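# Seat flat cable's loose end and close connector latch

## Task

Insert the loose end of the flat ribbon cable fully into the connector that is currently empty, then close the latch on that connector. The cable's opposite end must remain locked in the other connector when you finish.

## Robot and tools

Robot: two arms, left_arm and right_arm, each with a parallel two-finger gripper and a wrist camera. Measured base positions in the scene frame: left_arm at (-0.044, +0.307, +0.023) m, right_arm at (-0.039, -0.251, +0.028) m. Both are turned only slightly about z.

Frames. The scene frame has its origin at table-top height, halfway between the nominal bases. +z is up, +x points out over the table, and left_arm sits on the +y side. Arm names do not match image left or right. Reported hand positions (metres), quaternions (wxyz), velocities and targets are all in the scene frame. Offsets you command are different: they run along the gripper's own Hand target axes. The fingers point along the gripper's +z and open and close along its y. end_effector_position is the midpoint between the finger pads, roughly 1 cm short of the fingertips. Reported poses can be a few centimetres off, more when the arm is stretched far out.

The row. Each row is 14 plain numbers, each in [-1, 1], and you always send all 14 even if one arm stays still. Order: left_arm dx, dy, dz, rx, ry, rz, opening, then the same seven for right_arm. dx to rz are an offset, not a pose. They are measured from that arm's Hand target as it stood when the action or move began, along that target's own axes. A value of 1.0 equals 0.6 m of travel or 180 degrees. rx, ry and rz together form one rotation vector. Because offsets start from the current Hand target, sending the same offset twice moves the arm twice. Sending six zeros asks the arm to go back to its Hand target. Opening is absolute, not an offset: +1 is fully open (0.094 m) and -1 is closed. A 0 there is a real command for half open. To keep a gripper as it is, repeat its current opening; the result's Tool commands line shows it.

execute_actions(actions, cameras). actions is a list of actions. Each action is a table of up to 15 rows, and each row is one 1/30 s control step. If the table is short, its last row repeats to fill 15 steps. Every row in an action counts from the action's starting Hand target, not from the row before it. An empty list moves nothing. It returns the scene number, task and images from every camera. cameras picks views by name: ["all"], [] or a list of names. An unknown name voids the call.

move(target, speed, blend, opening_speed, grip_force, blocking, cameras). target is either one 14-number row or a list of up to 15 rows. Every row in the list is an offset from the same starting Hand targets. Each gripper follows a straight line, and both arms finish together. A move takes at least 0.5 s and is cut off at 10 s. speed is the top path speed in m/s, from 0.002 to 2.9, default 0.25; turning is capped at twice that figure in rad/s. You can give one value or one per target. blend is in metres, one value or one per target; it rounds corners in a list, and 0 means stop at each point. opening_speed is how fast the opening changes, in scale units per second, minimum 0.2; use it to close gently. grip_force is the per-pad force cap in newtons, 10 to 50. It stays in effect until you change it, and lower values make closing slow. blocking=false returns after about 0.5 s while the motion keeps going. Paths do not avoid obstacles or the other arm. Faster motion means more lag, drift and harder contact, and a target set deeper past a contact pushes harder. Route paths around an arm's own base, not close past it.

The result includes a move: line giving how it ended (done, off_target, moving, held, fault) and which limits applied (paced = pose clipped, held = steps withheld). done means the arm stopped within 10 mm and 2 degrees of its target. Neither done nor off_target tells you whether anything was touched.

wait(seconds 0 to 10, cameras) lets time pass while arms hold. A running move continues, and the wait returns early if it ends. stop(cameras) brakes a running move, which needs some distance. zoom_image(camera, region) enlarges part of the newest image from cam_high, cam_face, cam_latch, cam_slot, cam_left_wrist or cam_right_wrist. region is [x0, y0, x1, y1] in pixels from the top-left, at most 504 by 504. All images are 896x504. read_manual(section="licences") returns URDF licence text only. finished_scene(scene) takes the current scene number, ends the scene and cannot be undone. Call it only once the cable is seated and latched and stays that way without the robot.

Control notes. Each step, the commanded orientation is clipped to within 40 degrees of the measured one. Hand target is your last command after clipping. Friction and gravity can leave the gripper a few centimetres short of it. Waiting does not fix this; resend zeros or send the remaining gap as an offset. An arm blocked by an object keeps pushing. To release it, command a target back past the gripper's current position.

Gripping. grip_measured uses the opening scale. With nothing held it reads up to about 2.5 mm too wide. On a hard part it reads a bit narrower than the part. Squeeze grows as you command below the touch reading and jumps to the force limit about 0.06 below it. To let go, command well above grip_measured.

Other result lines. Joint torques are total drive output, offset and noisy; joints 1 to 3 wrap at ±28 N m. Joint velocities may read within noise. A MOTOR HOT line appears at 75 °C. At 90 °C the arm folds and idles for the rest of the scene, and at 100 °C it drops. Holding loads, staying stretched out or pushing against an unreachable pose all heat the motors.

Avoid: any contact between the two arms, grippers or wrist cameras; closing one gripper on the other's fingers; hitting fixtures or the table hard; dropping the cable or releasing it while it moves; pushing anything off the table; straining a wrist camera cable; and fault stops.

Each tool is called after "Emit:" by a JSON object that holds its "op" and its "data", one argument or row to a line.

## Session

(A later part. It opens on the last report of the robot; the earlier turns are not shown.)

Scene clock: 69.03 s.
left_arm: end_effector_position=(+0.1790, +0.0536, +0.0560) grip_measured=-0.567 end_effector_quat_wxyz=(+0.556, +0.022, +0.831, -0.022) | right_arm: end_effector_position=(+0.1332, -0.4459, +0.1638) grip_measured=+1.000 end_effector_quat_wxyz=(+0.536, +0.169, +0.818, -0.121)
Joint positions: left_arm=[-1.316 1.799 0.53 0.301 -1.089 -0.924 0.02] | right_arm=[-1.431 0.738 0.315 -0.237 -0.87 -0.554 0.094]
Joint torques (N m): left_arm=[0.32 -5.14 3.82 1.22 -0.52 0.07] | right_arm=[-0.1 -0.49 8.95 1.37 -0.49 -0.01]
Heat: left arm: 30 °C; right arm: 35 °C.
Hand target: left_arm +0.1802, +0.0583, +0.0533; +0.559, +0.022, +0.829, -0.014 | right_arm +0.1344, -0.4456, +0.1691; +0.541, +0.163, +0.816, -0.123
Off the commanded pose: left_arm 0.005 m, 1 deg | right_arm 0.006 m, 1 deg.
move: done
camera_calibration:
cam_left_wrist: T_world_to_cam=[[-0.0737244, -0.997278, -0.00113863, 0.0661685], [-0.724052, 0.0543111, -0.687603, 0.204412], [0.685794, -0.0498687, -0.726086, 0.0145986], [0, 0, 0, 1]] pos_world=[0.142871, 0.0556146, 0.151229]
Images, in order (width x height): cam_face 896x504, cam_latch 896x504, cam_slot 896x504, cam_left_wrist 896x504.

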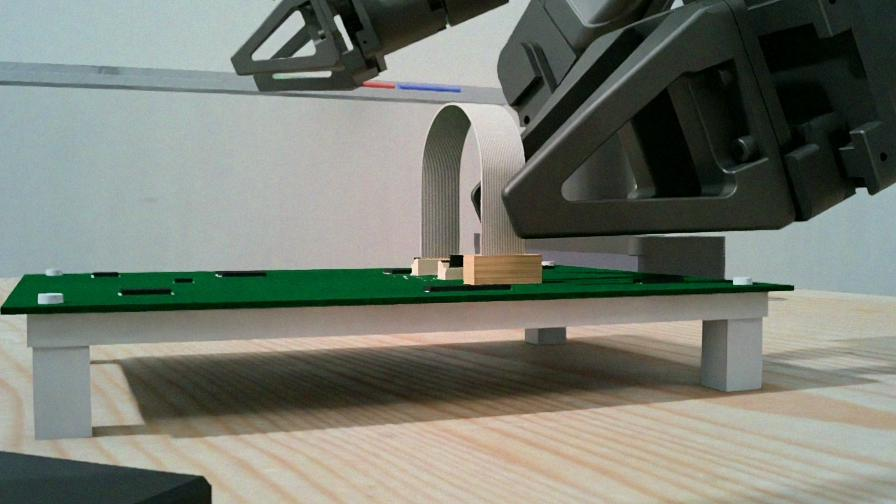

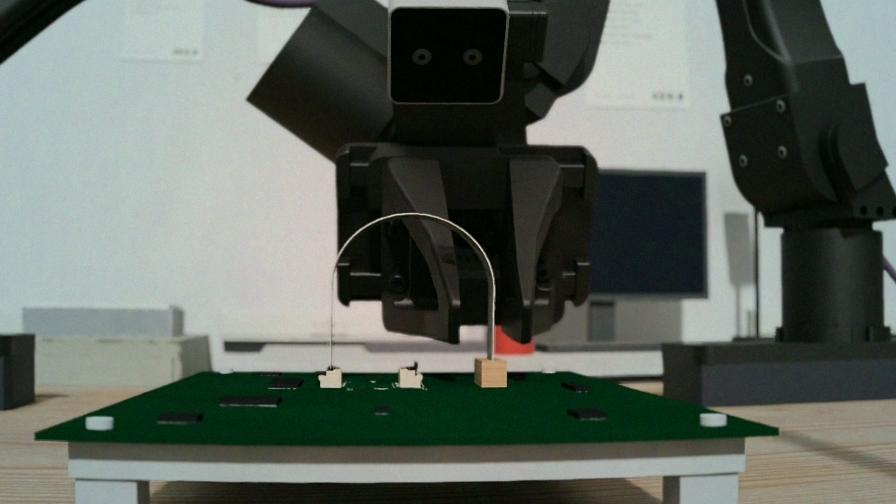

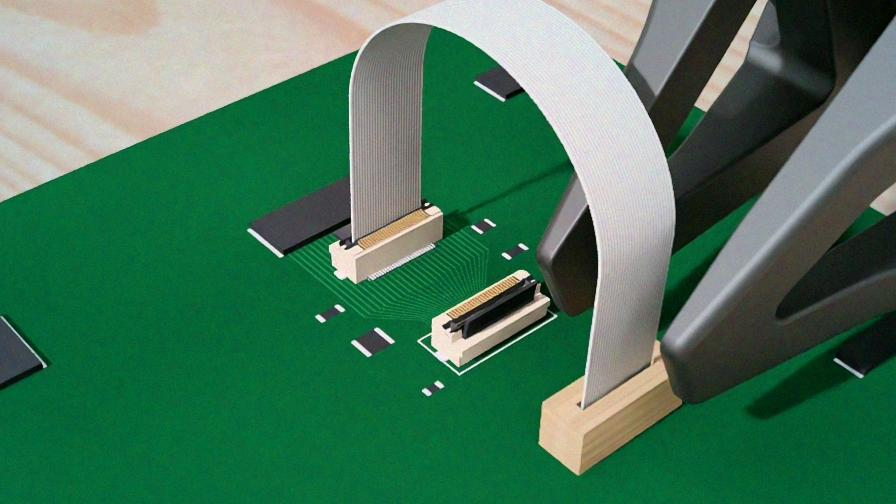

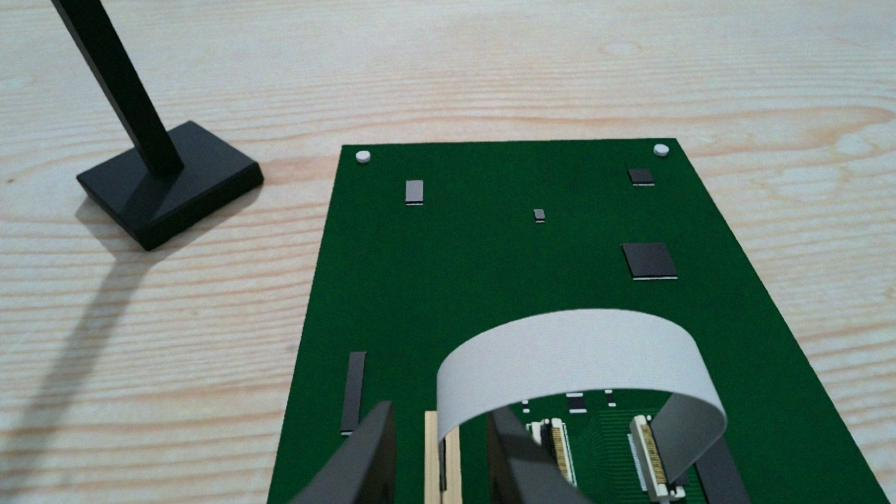

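Emit:
{"op": "move", "data": {
  "target": [0.0046,0,0.0019,0,0,0,-0.57,0,0,0,0,0,0,1],
  "speed": 0.03,
  "cameras": ["cam_left_wrist","cam_latch","cam_slot"]
}}

Emit:
{"op": "zoom_image", "data": {
  "camera": "cam_latch",
  "region": [380, 270, 560, 400]
}}

Emit:
{"op": "zoom_image", "data": {
  "camera": "cam_slot",
  "region": [520, 200, 820, 480]
}}

Scene clock: 73.93 s.
left_arm: end_effector_position=(+0.1792, +0.0526, +0.0535) grip_measured=-0.567 end_effector_quat_wxyz=(+0.556, +0.021, +0.831, -0.023) | right_arm: end_effector_position=(+0.1332, -0.4459, +0.1638) grip_measured=+1.000 end_effector_quat_wxyz=(+0.536, +0.169, +0.818, -0.121)
Joint positions: left_arm=[-1.316 1.814 0.53 0.319 -1.089 -0.923 0.02] | right_arm=[-1.431 0.738 0.315 -0.237 -0.87 -0.554 0.094]
Joint torques (N m): left_arm=[0.34 -5.12 3.59 1.22 -0.52 0.03] | right_arm=[-0.1 -0.44 8.92 1.37 -0.47 -0.01]
Heat: left arm: 30 °C; right arm: 35 °C.
Hand target: left_arm +0.1802, +0.0583, +0.0504; +0.559, +0.022, +0.829, -0.014 | right_arm +0.1344, -0.4456, +0.1691; +0.541, +0.163, +0.816, -0.123
Off the commanded pose: left_arm 0.007 m, 1 deg | right_arm 0.006 m, 1 deg.
move: done
camera_calibration:
cam_left_wrist: T_world_to_cam=[[-0.0741648, -0.997246, 0.00072234, 0.0652648], [-0.723533, 0.0533104, -0.688228, 0.202874], [0.686294, -0.0515649, -0.725494, 0.0126132], [0, 0, 0, 1]] pos_world=[0.14297, 0.0549201, 0.148727]
Images, in order (width x height): cam_latch 896x504, cam_slot 896x504, cam_left_wrist 896x504.

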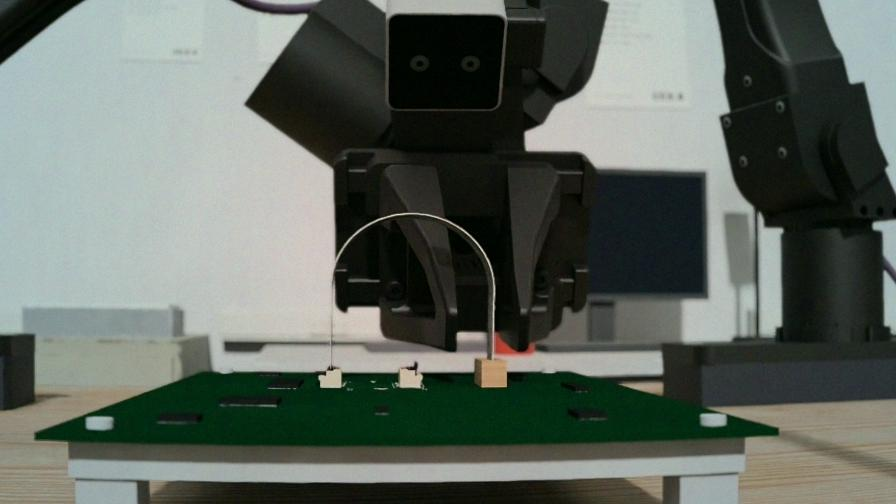

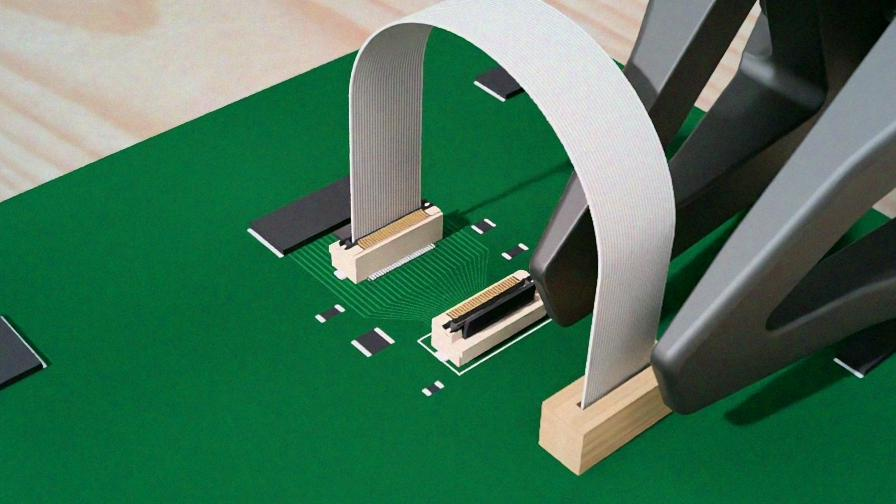

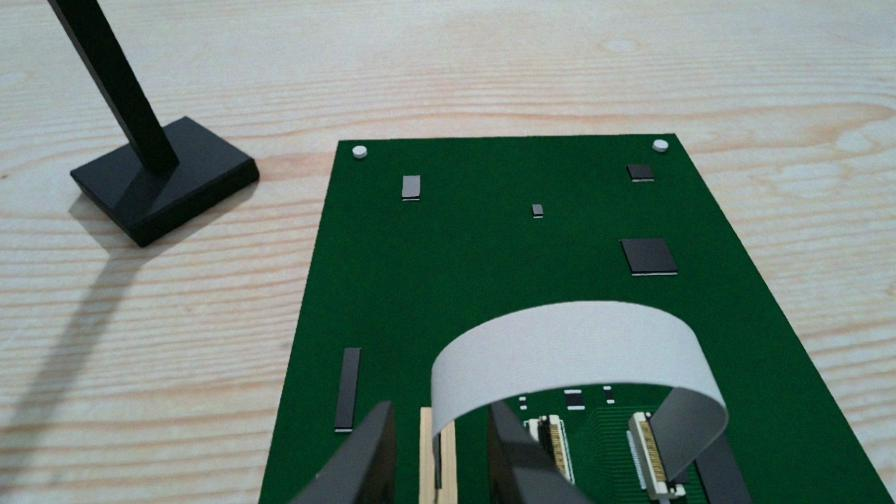

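Scaled by 2.800 from the camera's 896x504 image, which has a finer 1280x720 frame.

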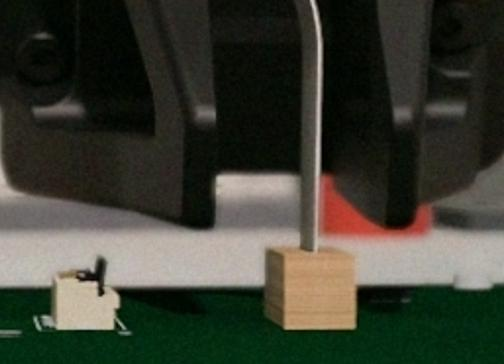

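Scaled by 1.680 from the camera's 896x504 image, which has a finer 1280x720 frame.

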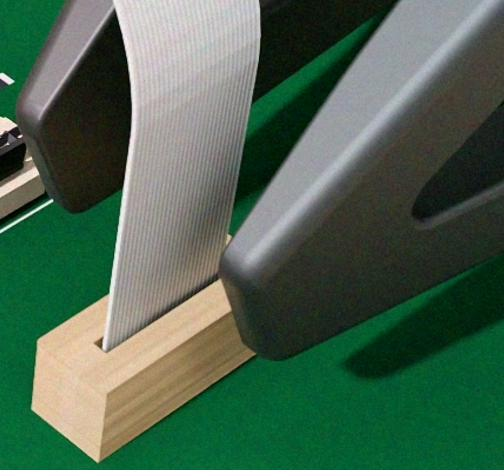

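Emit:
{"op": "move", "data": {
  "target": [
    [0,0.0013,0,0,0,0,-0.57,0,0,0,0,0,0,1],
    [0,0.0013,0,0,0,0,-1,0,0,0,0,0,0,1]
  ],
  "speed": 0.03,
  "grip_force": 25,
  "cameras": ["cam_left_wrist","cam_latch","cam_slot"]
}}

Emit:
{"op": "zoom_image", "data": {
  "camera": "cam_latch",
  "region": [300, 200, 560, 400]
}}

Emit:
{"op": "zoom_image", "data": {
  "camera": "cam_slot",
  "region": [520, 200, 820, 480]
}}

Scene clock: 77.30 s.
left_arm: end_effector_position=(+0.1788, +0.0540, +0.0524) grip_measured=-0.979 end_effector_quat_wxyz=(+0.555, +0.023, +0.831, -0.022) | right_arm: end_effector_position=(+0.1332, -0.4459, +0.1638) grip_measured=+1.000 end_effector_quat_wxyz=(+0.536, +0.169, +0.818, -0.121)
Joint positions: left_arm=[-1.316 1.814 0.523 0.324 -1.088 -0.921 0.001] | right_arm=[-1.431 0.738 0.315 -0.237 -0.87 -0.554 0.094]
Joint torques (N m): left_arm=[0.36 -5.29 3.79 1.2 -0.54 0.03] | right_arm=[-0.09 -0.49 8.92 1.38 -0.48 -0.02]
Heat: left arm: 30 °C; right arm: 35 °C.
Hand target: left_arm +0.1803, +0.0590, +0.0504; +0.559, +0.022, +0.829, -0.014 | right_arm +0.1344, -0.4456, +0.1691; +0.541, +0.163, +0.816, -0.123
Off the commanded pose: left_arm 0.006 m, 1 deg | right_arm 0.006 m, 1 deg.
grip_force (N): 25, 25
move: done
camera_calibration:
cam_left_wrist: T_world_to_cam=[[-0.0755938, -0.997137, -0.0018996, 0.0670224], [-0.72417, 0.0562094, -0.687327, 0.201704], [0.685465, -0.050582, -0.726346, 0.0123447], [0, 0, 0, 1]] pos_world=[0.142673, 0.0561173, 0.14773]
Images, in order (width x height): cam_latch 896x504, cam_slot 896x504, cam_left_wrist 896x504.

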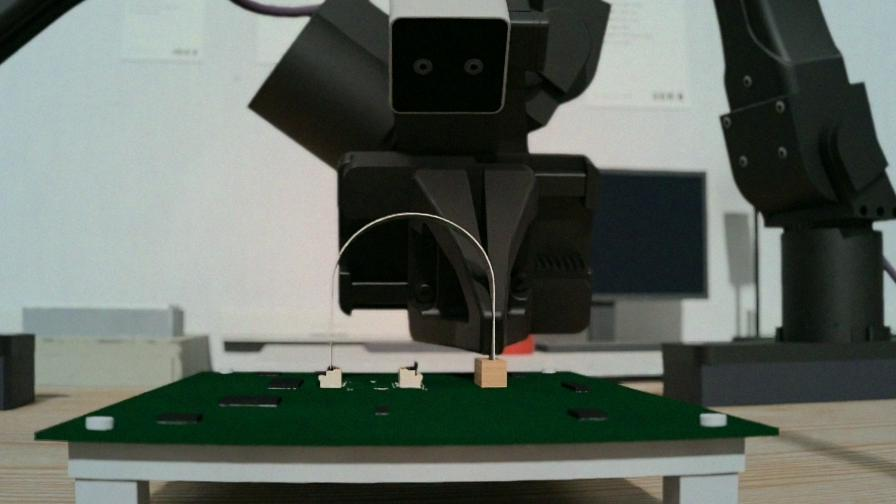

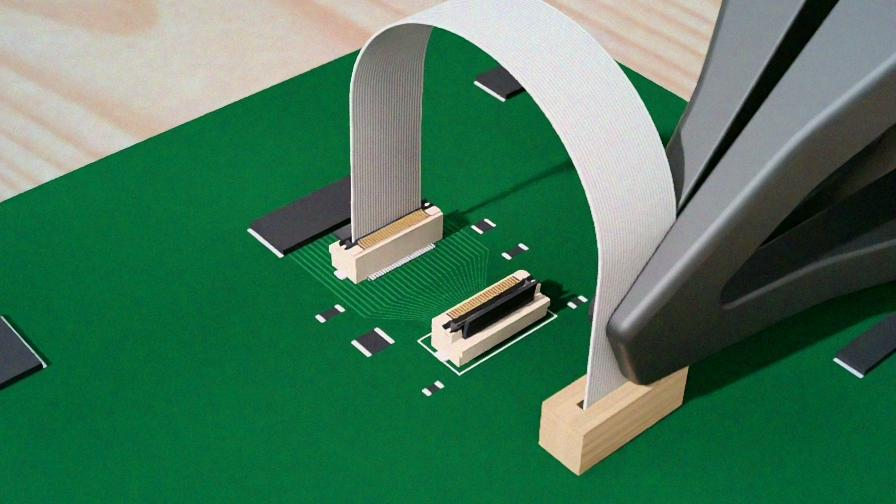

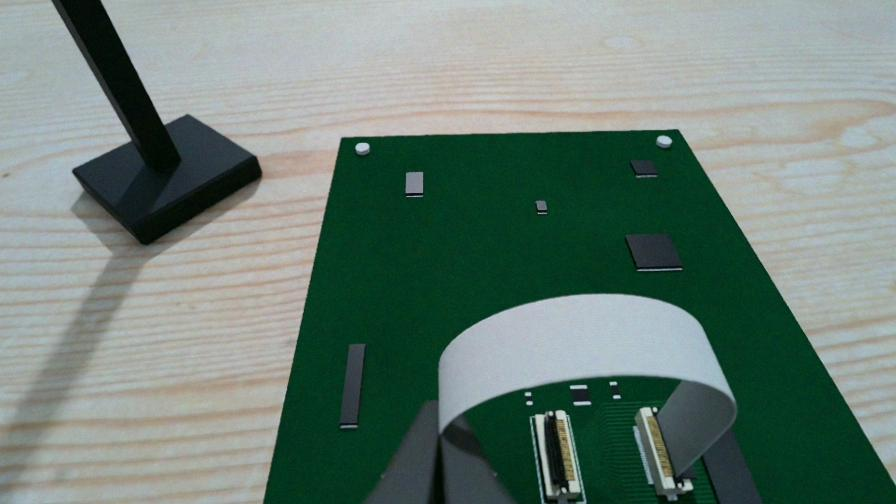

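Scaled by 1.938 from the camera's 896x504 image, which has a finer 1280x720 frame.

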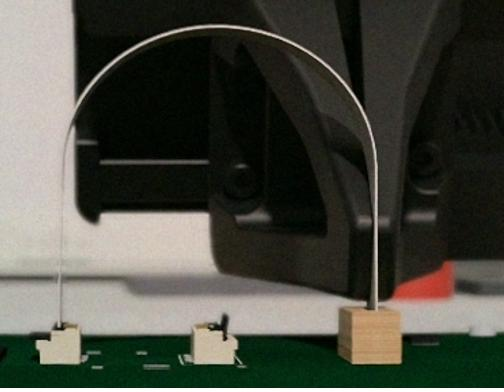

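Scaled by 1.680 from the camera's 896x504 image, which has a finer 1280x720 frame.

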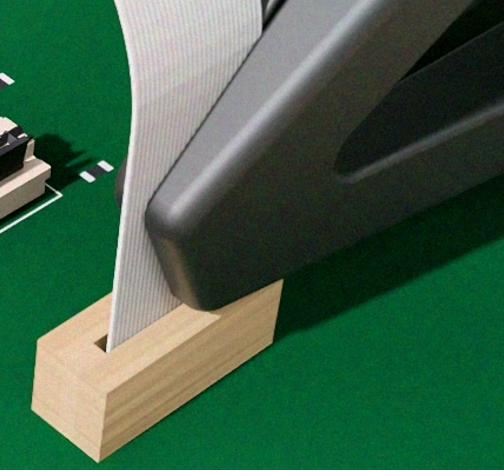

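Emit:
{"op": "move", "data": {
  "target": [-0.0155,0,-0.0063,0,0,0,-1,0,0,0,0,0,0,1],
  "speed": 0.03,
  "cameras": ["cam_left_wrist","cam_latch","cam_slot","cam_face"]
}}

Emit:
{"op": "zoom_image", "data": {
  "camera": "cam_latch",
  "region": [300, 200, 560, 400]
}}

Emit:
{"op": "zoom_image", "data": {
  "camera": "cam_slot",
  "region": [520, 200, 820, 480]
}}

Scene clock: 79.87 s.
left_arm: end_effector_position=(+0.1784, +0.0543, +0.0527) grip_measured=-0.980 end_effector_quat_wxyz=(+0.554, +0.025, +0.832, -0.021) | right_arm: end_effector_position=(+0.1332, -0.4459, +0.1638) grip_measured=+1.000 end_effector_quat_wxyz=(+0.536, +0.169, +0.818, -0.121)
Joint positions: left_arm=[-1.316 1.807 0.523 0.313 -1.084 -0.919 0.001] | right_arm=[-1.431 0.738 0.315 -0.237 -0.87 -0.554 0.094]
Joint torques (N m): left_arm=[0.4 -8.39 4.51 0.78 -0.56 0.05] | right_arm=[-0.1 -0.49 8.94 1.37 -0.47 -0.02]
Heat: left arm: 30 °C; right arm: 35 °C.
Hand target: left_arm +0.1803, +0.0590, +0.0605; +0.559, +0.022, +0.829, -0.014 | right_arm +0.1344, -0.4456, +0.1691; +0.541, +0.163, +0.816, -0.123
Off the commanded pose: left_arm 0.009 m, 1 deg | right_arm 0.006 m, 1 deg.
grip_force (N): 25, 25
move: done
camera_calibration:
cam_left_wrist: T_world_to_cam=[[-0.0784586, -0.996898, -0.00627858, 0.0679643], [-0.726905, 0.0615172, -0.683977, 0.201597], [0.682241, -0.0491, -0.729476, 0.0134718], [0, 0, 0, 1]] pos_world=[0.142683, 0.0560132, 0.148142]
Images, in order (width x height): cam_face 896x504, cam_latch 896x504, cam_slot 896x504, cam_left_wrist 896x504.

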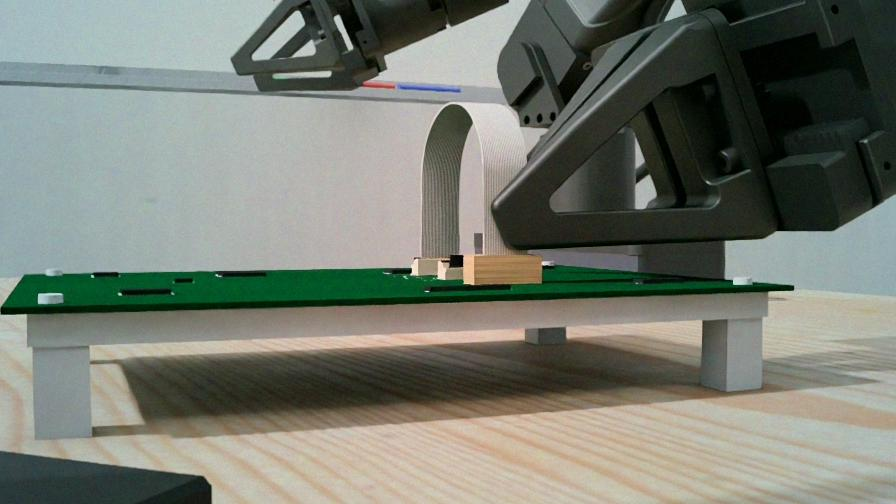

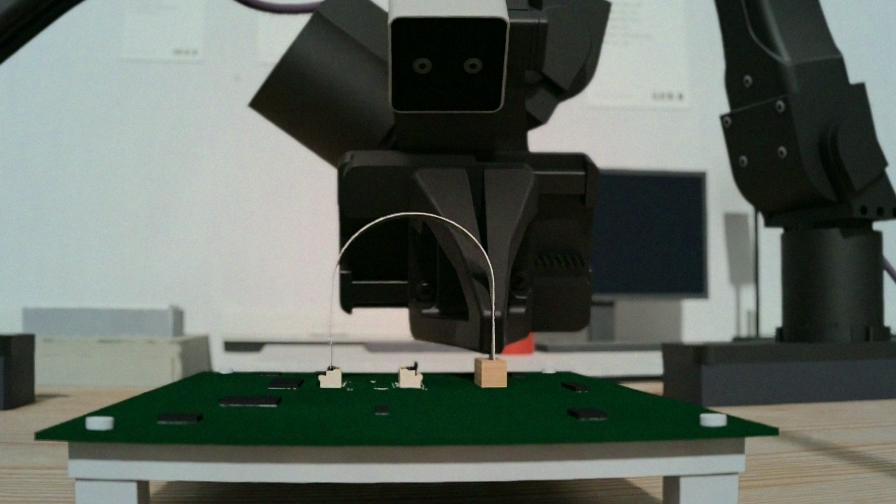

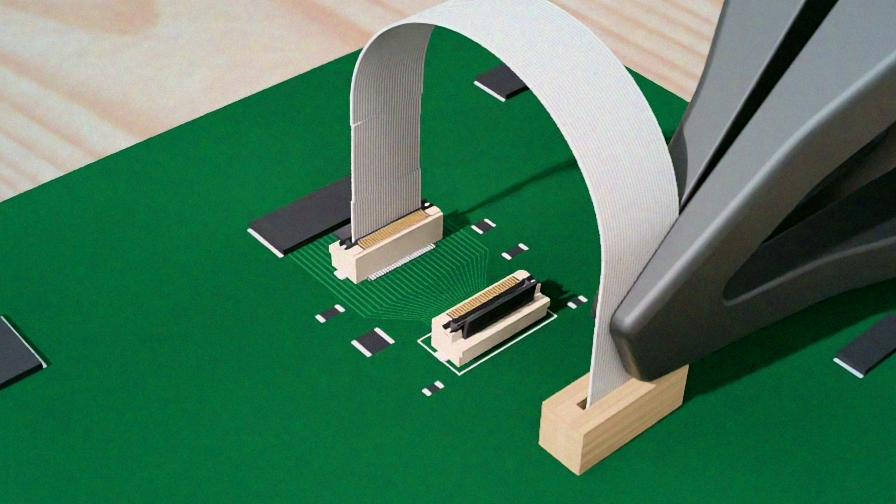

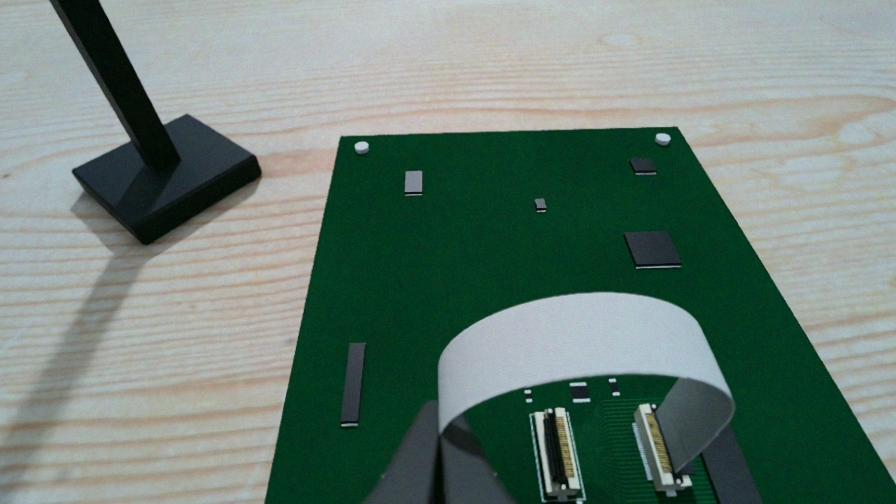

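Scaled by 1.938 from the camera's 896x504 image, which has a finer 1280x720 frame.

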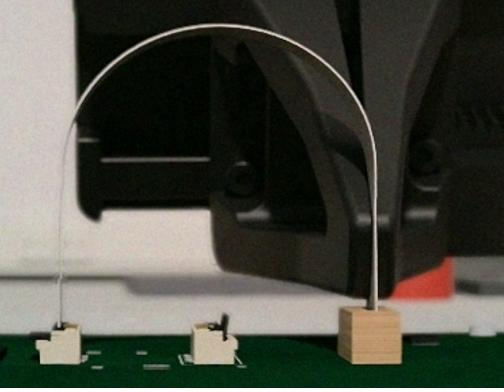

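Scaled by 1.680 from the camera's 896x504 image, which has a finer 1280x720 frame.

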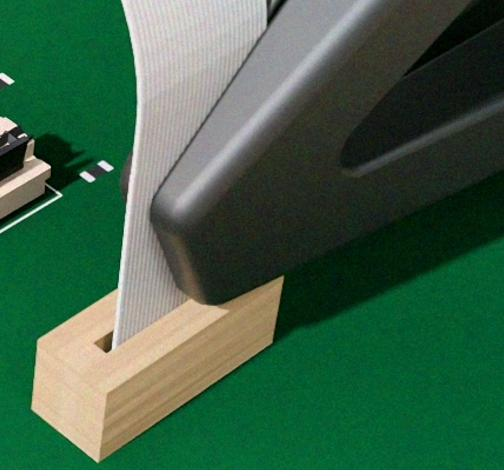

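Emit:
{"op": "move", "data": {
  "target": [-0.0077,0,-0.0031,0,0,0,-1,0,0,0,0,0,0,1],
  "speed": 0.03,
  "cameras": ["cam_latch","cam_slot"]
}}

Emit:
{"op": "zoom_image", "data": {
  "camera": "cam_slot",
  "region": [520, 200, 820, 480]
}}

Scene clock: 82.00 s.
left_arm: end_effector_position=(+0.1782, +0.0550, +0.0570) grip_measured=-0.980 end_effector_quat_wxyz=(+0.553, +0.025, +0.833, -0.021) | right_arm: end_effector_position=(+0.1332, -0.4459, +0.1638) grip_measured=+1.000 end_effector_quat_wxyz=(+0.536, +0.169, +0.818, -0.121)
Joint positions: left_arm=[-1.315 1.783 0.523 0.29 -1.081 -0.918 0.001] | right_arm=[-1.431 0.738 0.315 -0.237 -0.87 -0.554 0.094]
Joint torques (N m): left_arm=[0.39 -8.17 5.01 0.73 -0.61 0.04] | right_arm=[-0.12 -0.47 8.98 1.38 -0.47 0]
Heat: left arm: 30 °C; right arm: 35 °C.
Hand target: left_arm +0.1802, +0.0590, +0.0655; +0.559, +0.022, +0.829, -0.014 | right_arm +0.1344, -0.4456, +0.1691; +0.541, +0.163, +0.816, -0.123
Off the commanded pose: left_arm 0.010 m, 1 deg | right_arm 0.006 m, 1 deg.
grip_force (N): 25, 25
move: done
Images, in order (width x height): cam_latch 896x504, cam_slot 896x504.

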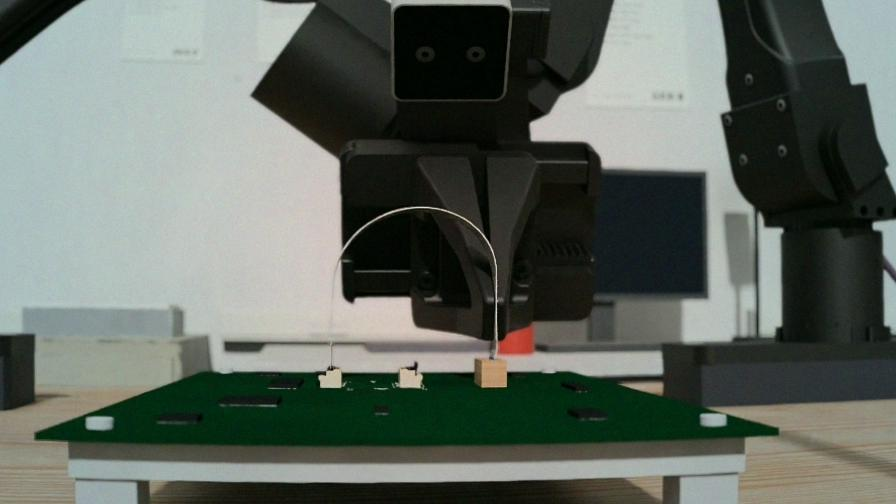

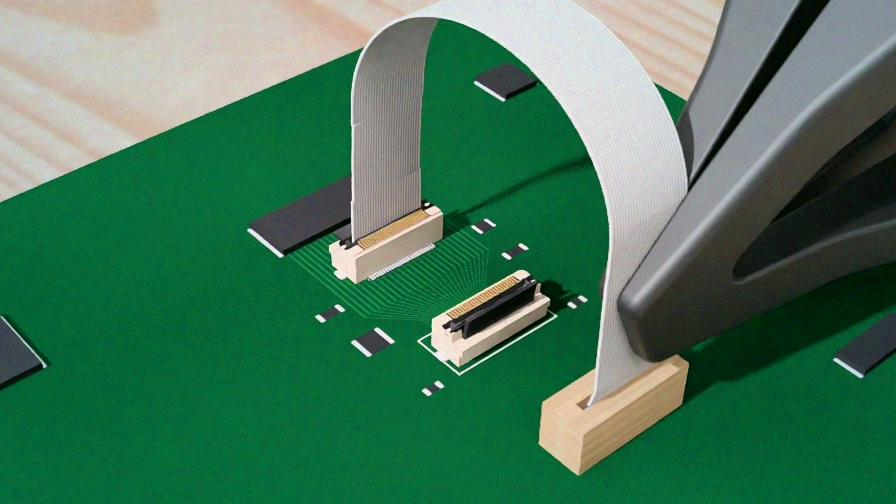

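Scaled by 1.680 from the camera's 896x504 image, which has a finer 1280x720 frame.

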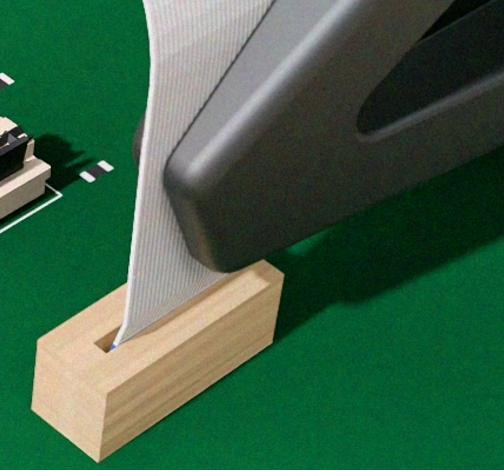

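Emit:
{"op": "move", "data": {
  "target": [-0.0077,-0.002,-0.0031,0,0,0,-1,0,0,0,0,0,0,1],
  "speed": 0.03,
  "cameras": ["cam_latch","cam_slot"]
}}

Emit:
{"op": "zoom_image", "data": {
  "camera": "cam_slot",
  "region": [520, 200, 820, 480]
}}

Scene clock: 83.67 s.
left_arm: end_effector_position=(+0.1775, +0.0608, +0.0588) grip_measured=-0.980 end_effector_quat_wxyz=(+0.550, +0.033, +0.834, -0.007) | right_arm: end_effector_position=(+0.1332, -0.4459, +0.1638) grip_measured=+1.000 end_effector_quat_wxyz=(+0.536, +0.169, +0.818, -0.121)
Joint positions: left_arm=[-1.314 1.761 0.523 0.236 -1.084 -0.918 0.001] | right_arm=[-1.431 0.738 0.315 -0.237 -0.87 -0.554 0.094]
Joint torques (N m): left_arm=[0.2 -7.86 6.15 0.92 -0.58 0] | right_arm=[-0.12 -0.51 8.92 1.38 -0.48 0]
Heat: left arm: 30 °C; right arm: 35 °C.
Hand target: left_arm +0.1802, +0.0578, +0.0704; +0.559, +0.022, +0.829, -0.014 | right_arm +0.1344, -0.4456, +0.1691; +0.541, +0.163, +0.816, -0.123
Off the commanded pose: left_arm 0.012 m, 2 deg | right_arm 0.006 m, 1 deg.
grip_force (N): 25, 25
move: off_target (left_arm)
Images, in order (width x height): cam_latch 896x504, cam_slot 896x504.

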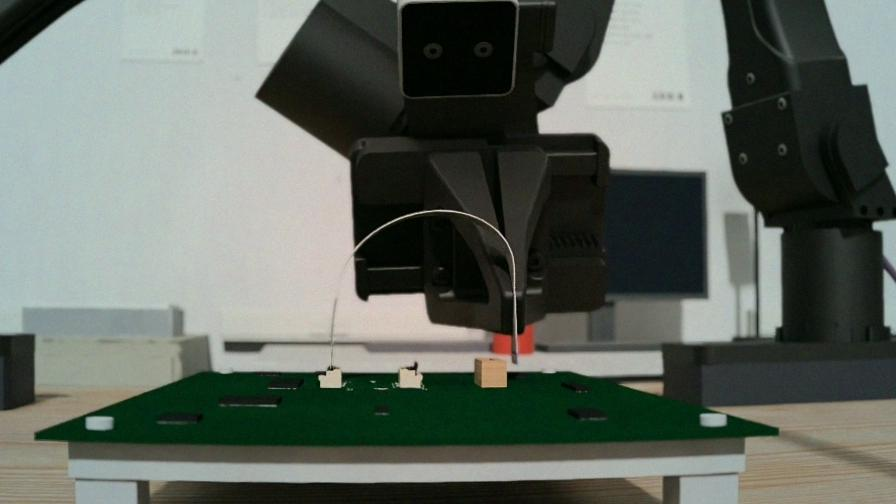

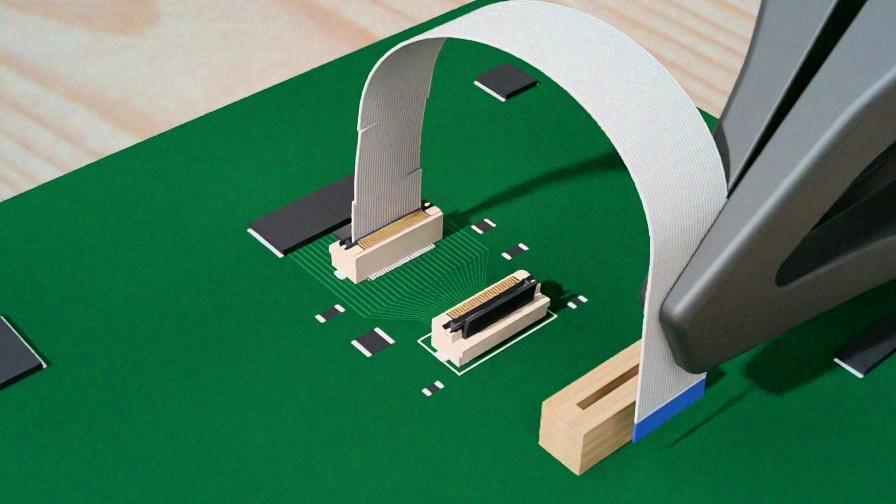

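Scaled by 1.680 from the camera's 896x504 image, which has a finer 1280x720 frame.

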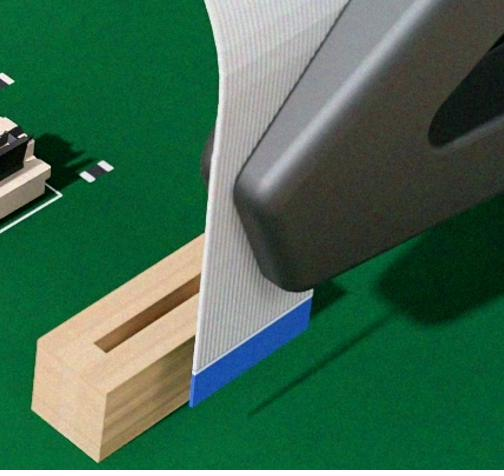

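Emit:
{"op": "move", "data": {
  "target": [-0.0063,-0.0530,-0.0023,0,0,0,-1,0,0,0,0,0,0,1],
  "speed": 0.04,
  "cameras": ["cam_latch","cam_slot","cam_left_wrist","cam_face"]
}}

Emit:
{"op": "zoom_image", "data": {
  "camera": "cam_slot",
  "region": [340, 150, 640, 430]
}}

Emit:
{"op": "zoom_image", "data": {
  "camera": "cam_latch",
  "region": [300, 270, 480, 400]
}}

Scene clock: 90.80 s.
left_arm: end_effector_position=(+0.1772, +0.0316, +0.0688) grip_measured=-0.980 end_effector_quat_wxyz=(+0.550, +0.030, +0.835, -0.014) | right_arm: end_effector_position=(+0.1332, -0.4459, +0.1638) grip_measured=+1.000 end_effector_quat_wxyz=(+0.536, +0.169, +0.818, -0.121)
Joint positions: left_arm=[-1.337 1.8 0.653 0.118 -1.091 -0.963 0.001] | right_arm=[-1.431 0.738 0.315 -0.237 -0.87 -0.554 0.094]
Joint torques (N m): left_arm=[-0.47 -5.52 8.12 0.9 -0.71 -0.11] | right_arm=[-0.06 -0.49 8.91 1.39 -0.48 -0.02]
Heat: left arm: 30 °C; right arm: 35 °C.
Hand target: left_arm +0.1787, +0.0261, +0.0744; +0.559, +0.022, +0.829, -0.014 | right_arm +0.1344, -0.4456, +0.1691; +0.541, +0.163, +0.816, -0.123
Off the commanded pose: left_arm 0.008 m, 2 deg | right_arm 0.006 m, 1 deg.
grip_force (N): 25, 25
move: done
camera_calibration:
cam_left_wrist: T_world_to_cam=[[-0.0788905, -0.996613, -0.0232068, 0.0466185], [-0.732874, 0.0737627, -0.676354, 0.213335], [0.675775, -0.0363503, -0.736211, 0.026075], [0, 0, 0, 1]] pos_world=[0.142404, 0.0316723, 0.164568]
Images, in order (width x height): cam_face 896x504, cam_latch 896x504, cam_slot 896x504, cam_left_wrist 896x504.

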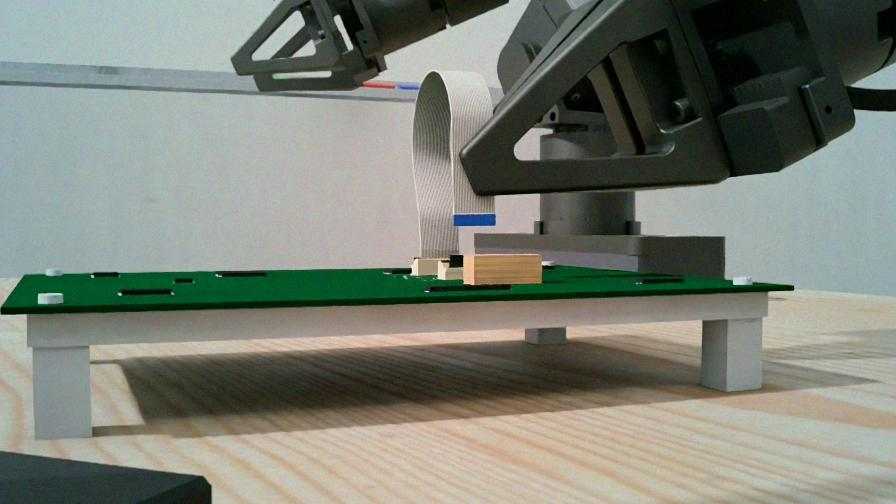

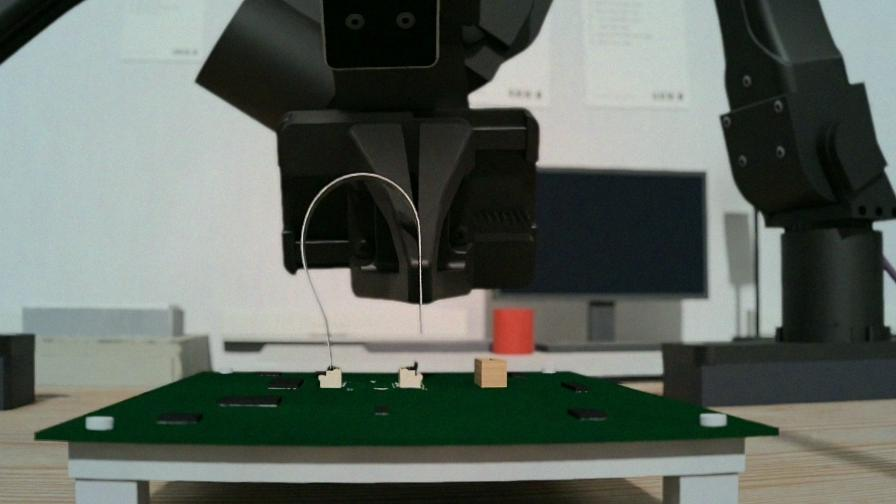

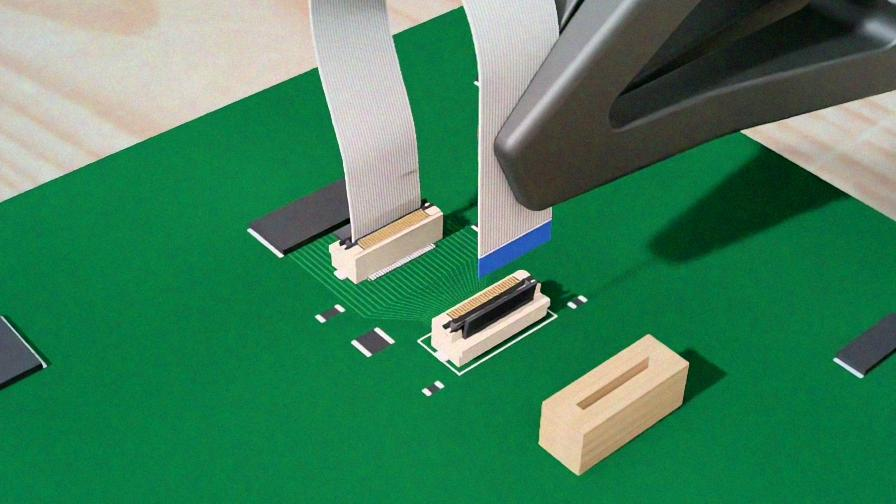

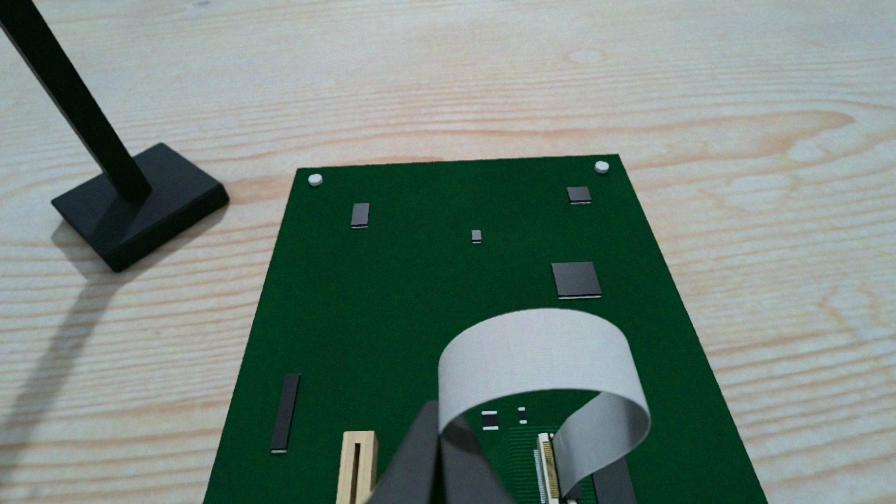

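Scaled by 1.680 from the camera's 896x504 image, which has a finer 1280x720 frame.

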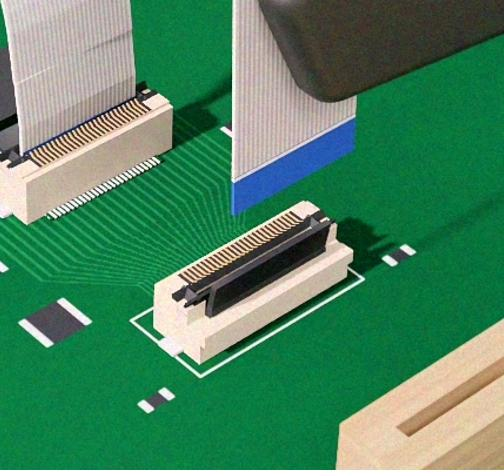

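Scaled by 2.800 from the camera's 896x504 image, which has a finer 1280x720 frame.

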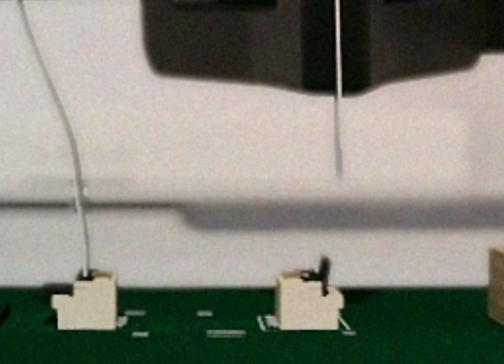

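Emit:
{"op": "zoom_image", "data": {
  "camera": "cam_slot",
  "region": [420, 190, 580, 370]
}}

Emit:
{"op": "zoom_image", "data": {
  "camera": "cam_face",
  "region": [400, 160, 560, 300]
}}

Emit:
{"op": "zoom_image", "data": {
  "camera": "cam_latch",
  "region": [380, 310, 460, 400]
}}

Scaled by 2.800 from the camera's 896x504 image, which has a finer 1280x720 frame.

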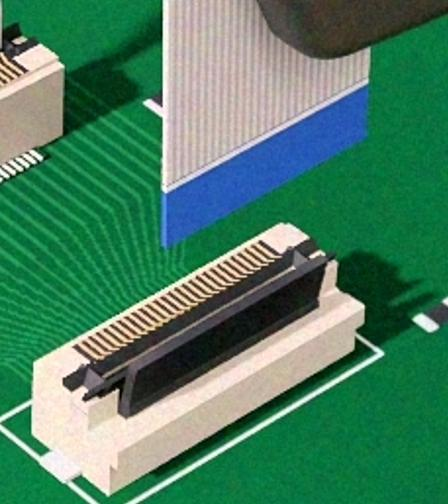

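Scaled by 3.150 from the camera's 896x504 image, which has a finer 1280x720 frame.

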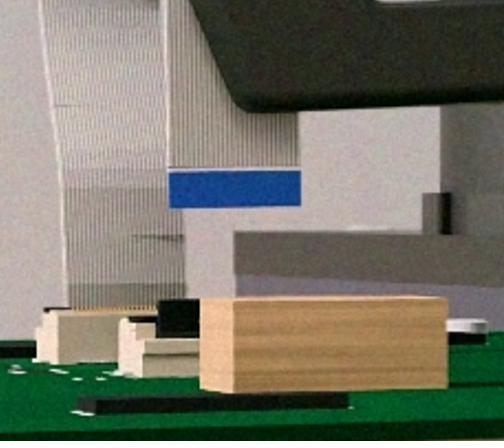

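Scaled by 5.600 from the camera's 896x504 image, which has a finer 1280x720 frame.

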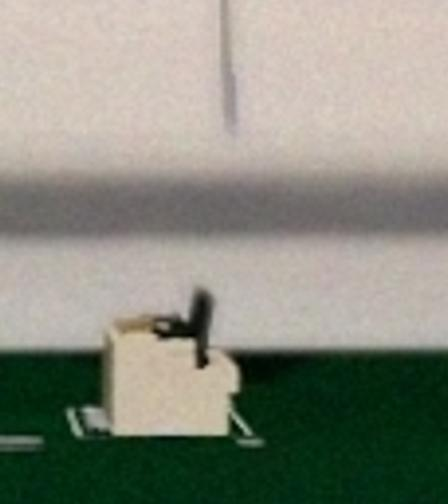

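Emit:
{"op": "move", "data": {
  "target": [0,-0.0067,0,0,0,0,-1,0,0,0,0,0,0,1],
  "speed": 0.03,
  "cameras": ["cam_latch","cam_slot"]
}}

Emit:
{"op": "zoom_image", "data": {
  "camera": "cam_latch",
  "region": [370, 290, 450, 400]
}}

Emit:
{"op": "zoom_image", "data": {
  "camera": "cam_slot",
  "region": [400, 190, 580, 370]
}}

Scene clock: 100.13 s.
left_arm: end_effector_position=(+0.1771, +0.0279, +0.0685) grip_measured=-0.980 end_effector_quat_wxyz=(+0.549, +0.030, +0.835, -0.013) | right_arm: end_effector_position=(+0.1332, -0.4459, +0.1638) grip_measured=+1.000 end_effector_quat_wxyz=(+0.536, +0.169, +0.818, -0.121)
Joint positions: left_arm=[-1.34 1.812 0.671 0.105 -1.092 -0.97 0.001] | right_arm=[-1.431 0.738 0.315 -0.237 -0.87 -0.554 0.094]
Joint torques (N m): left_arm=[-0.44 -5.7 8.14 0.86 -0.71 -0.12] | right_arm=[-0.06 -0.44 8.94 1.39 -0.47 -0.01]
Heat: left arm: 30 °C; right arm: 35 °C.
Hand target: left_arm +0.1785, +0.0221, +0.0744; +0.559, +0.022, +0.829, -0.014 | right_arm +0.1344, -0.4456, +0.1691; +0.541, +0.163, +0.816, -0.123
Off the commanded pose: left_arm 0.008 m, 2 deg | right_arm 0.006 m, 1 deg.
grip_force (N): 25, 25
move: done
Images, in order (width x height): cam_latch 896x504, cam_slot 896x504.

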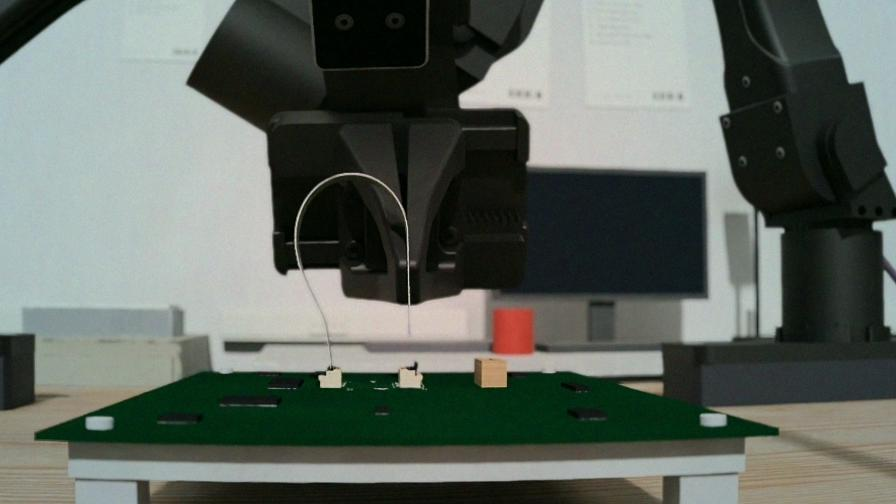

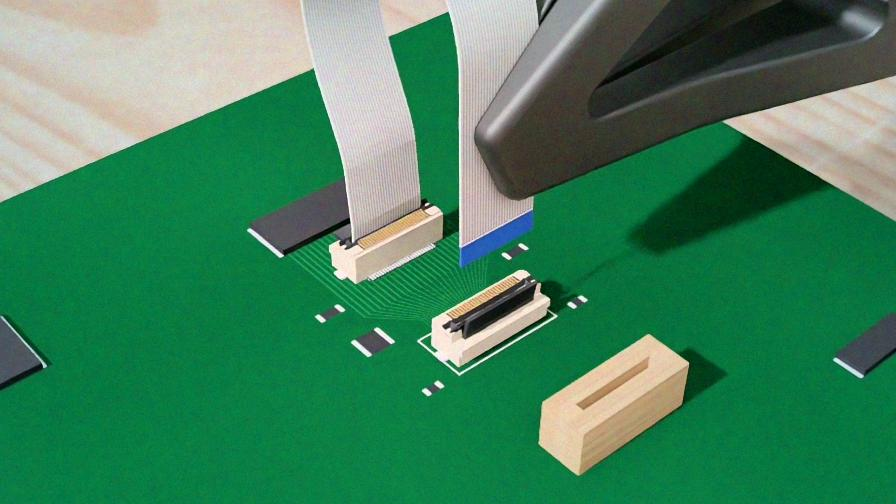

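Scaled by 4.582 from the camera's 896x504 image, which has a finer 1280x720 frame.

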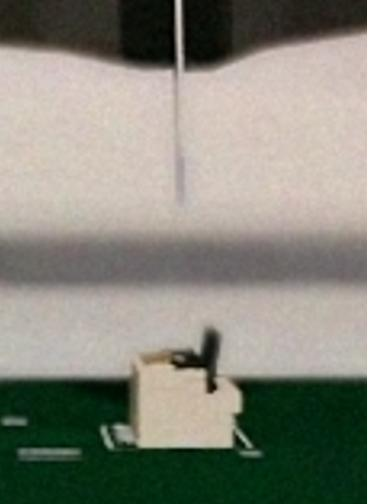

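Scaled by 2.800 from the camera's 896x504 image, which has a finer 1280x720 frame.

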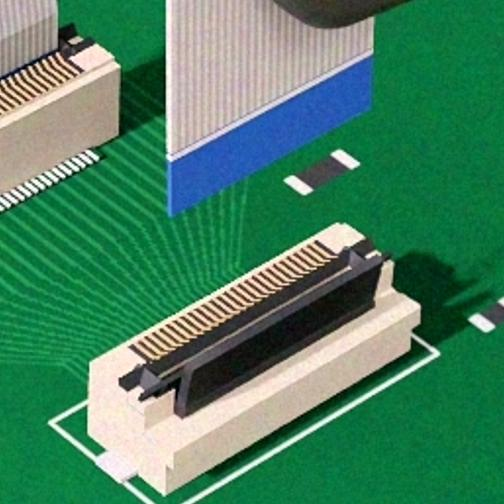

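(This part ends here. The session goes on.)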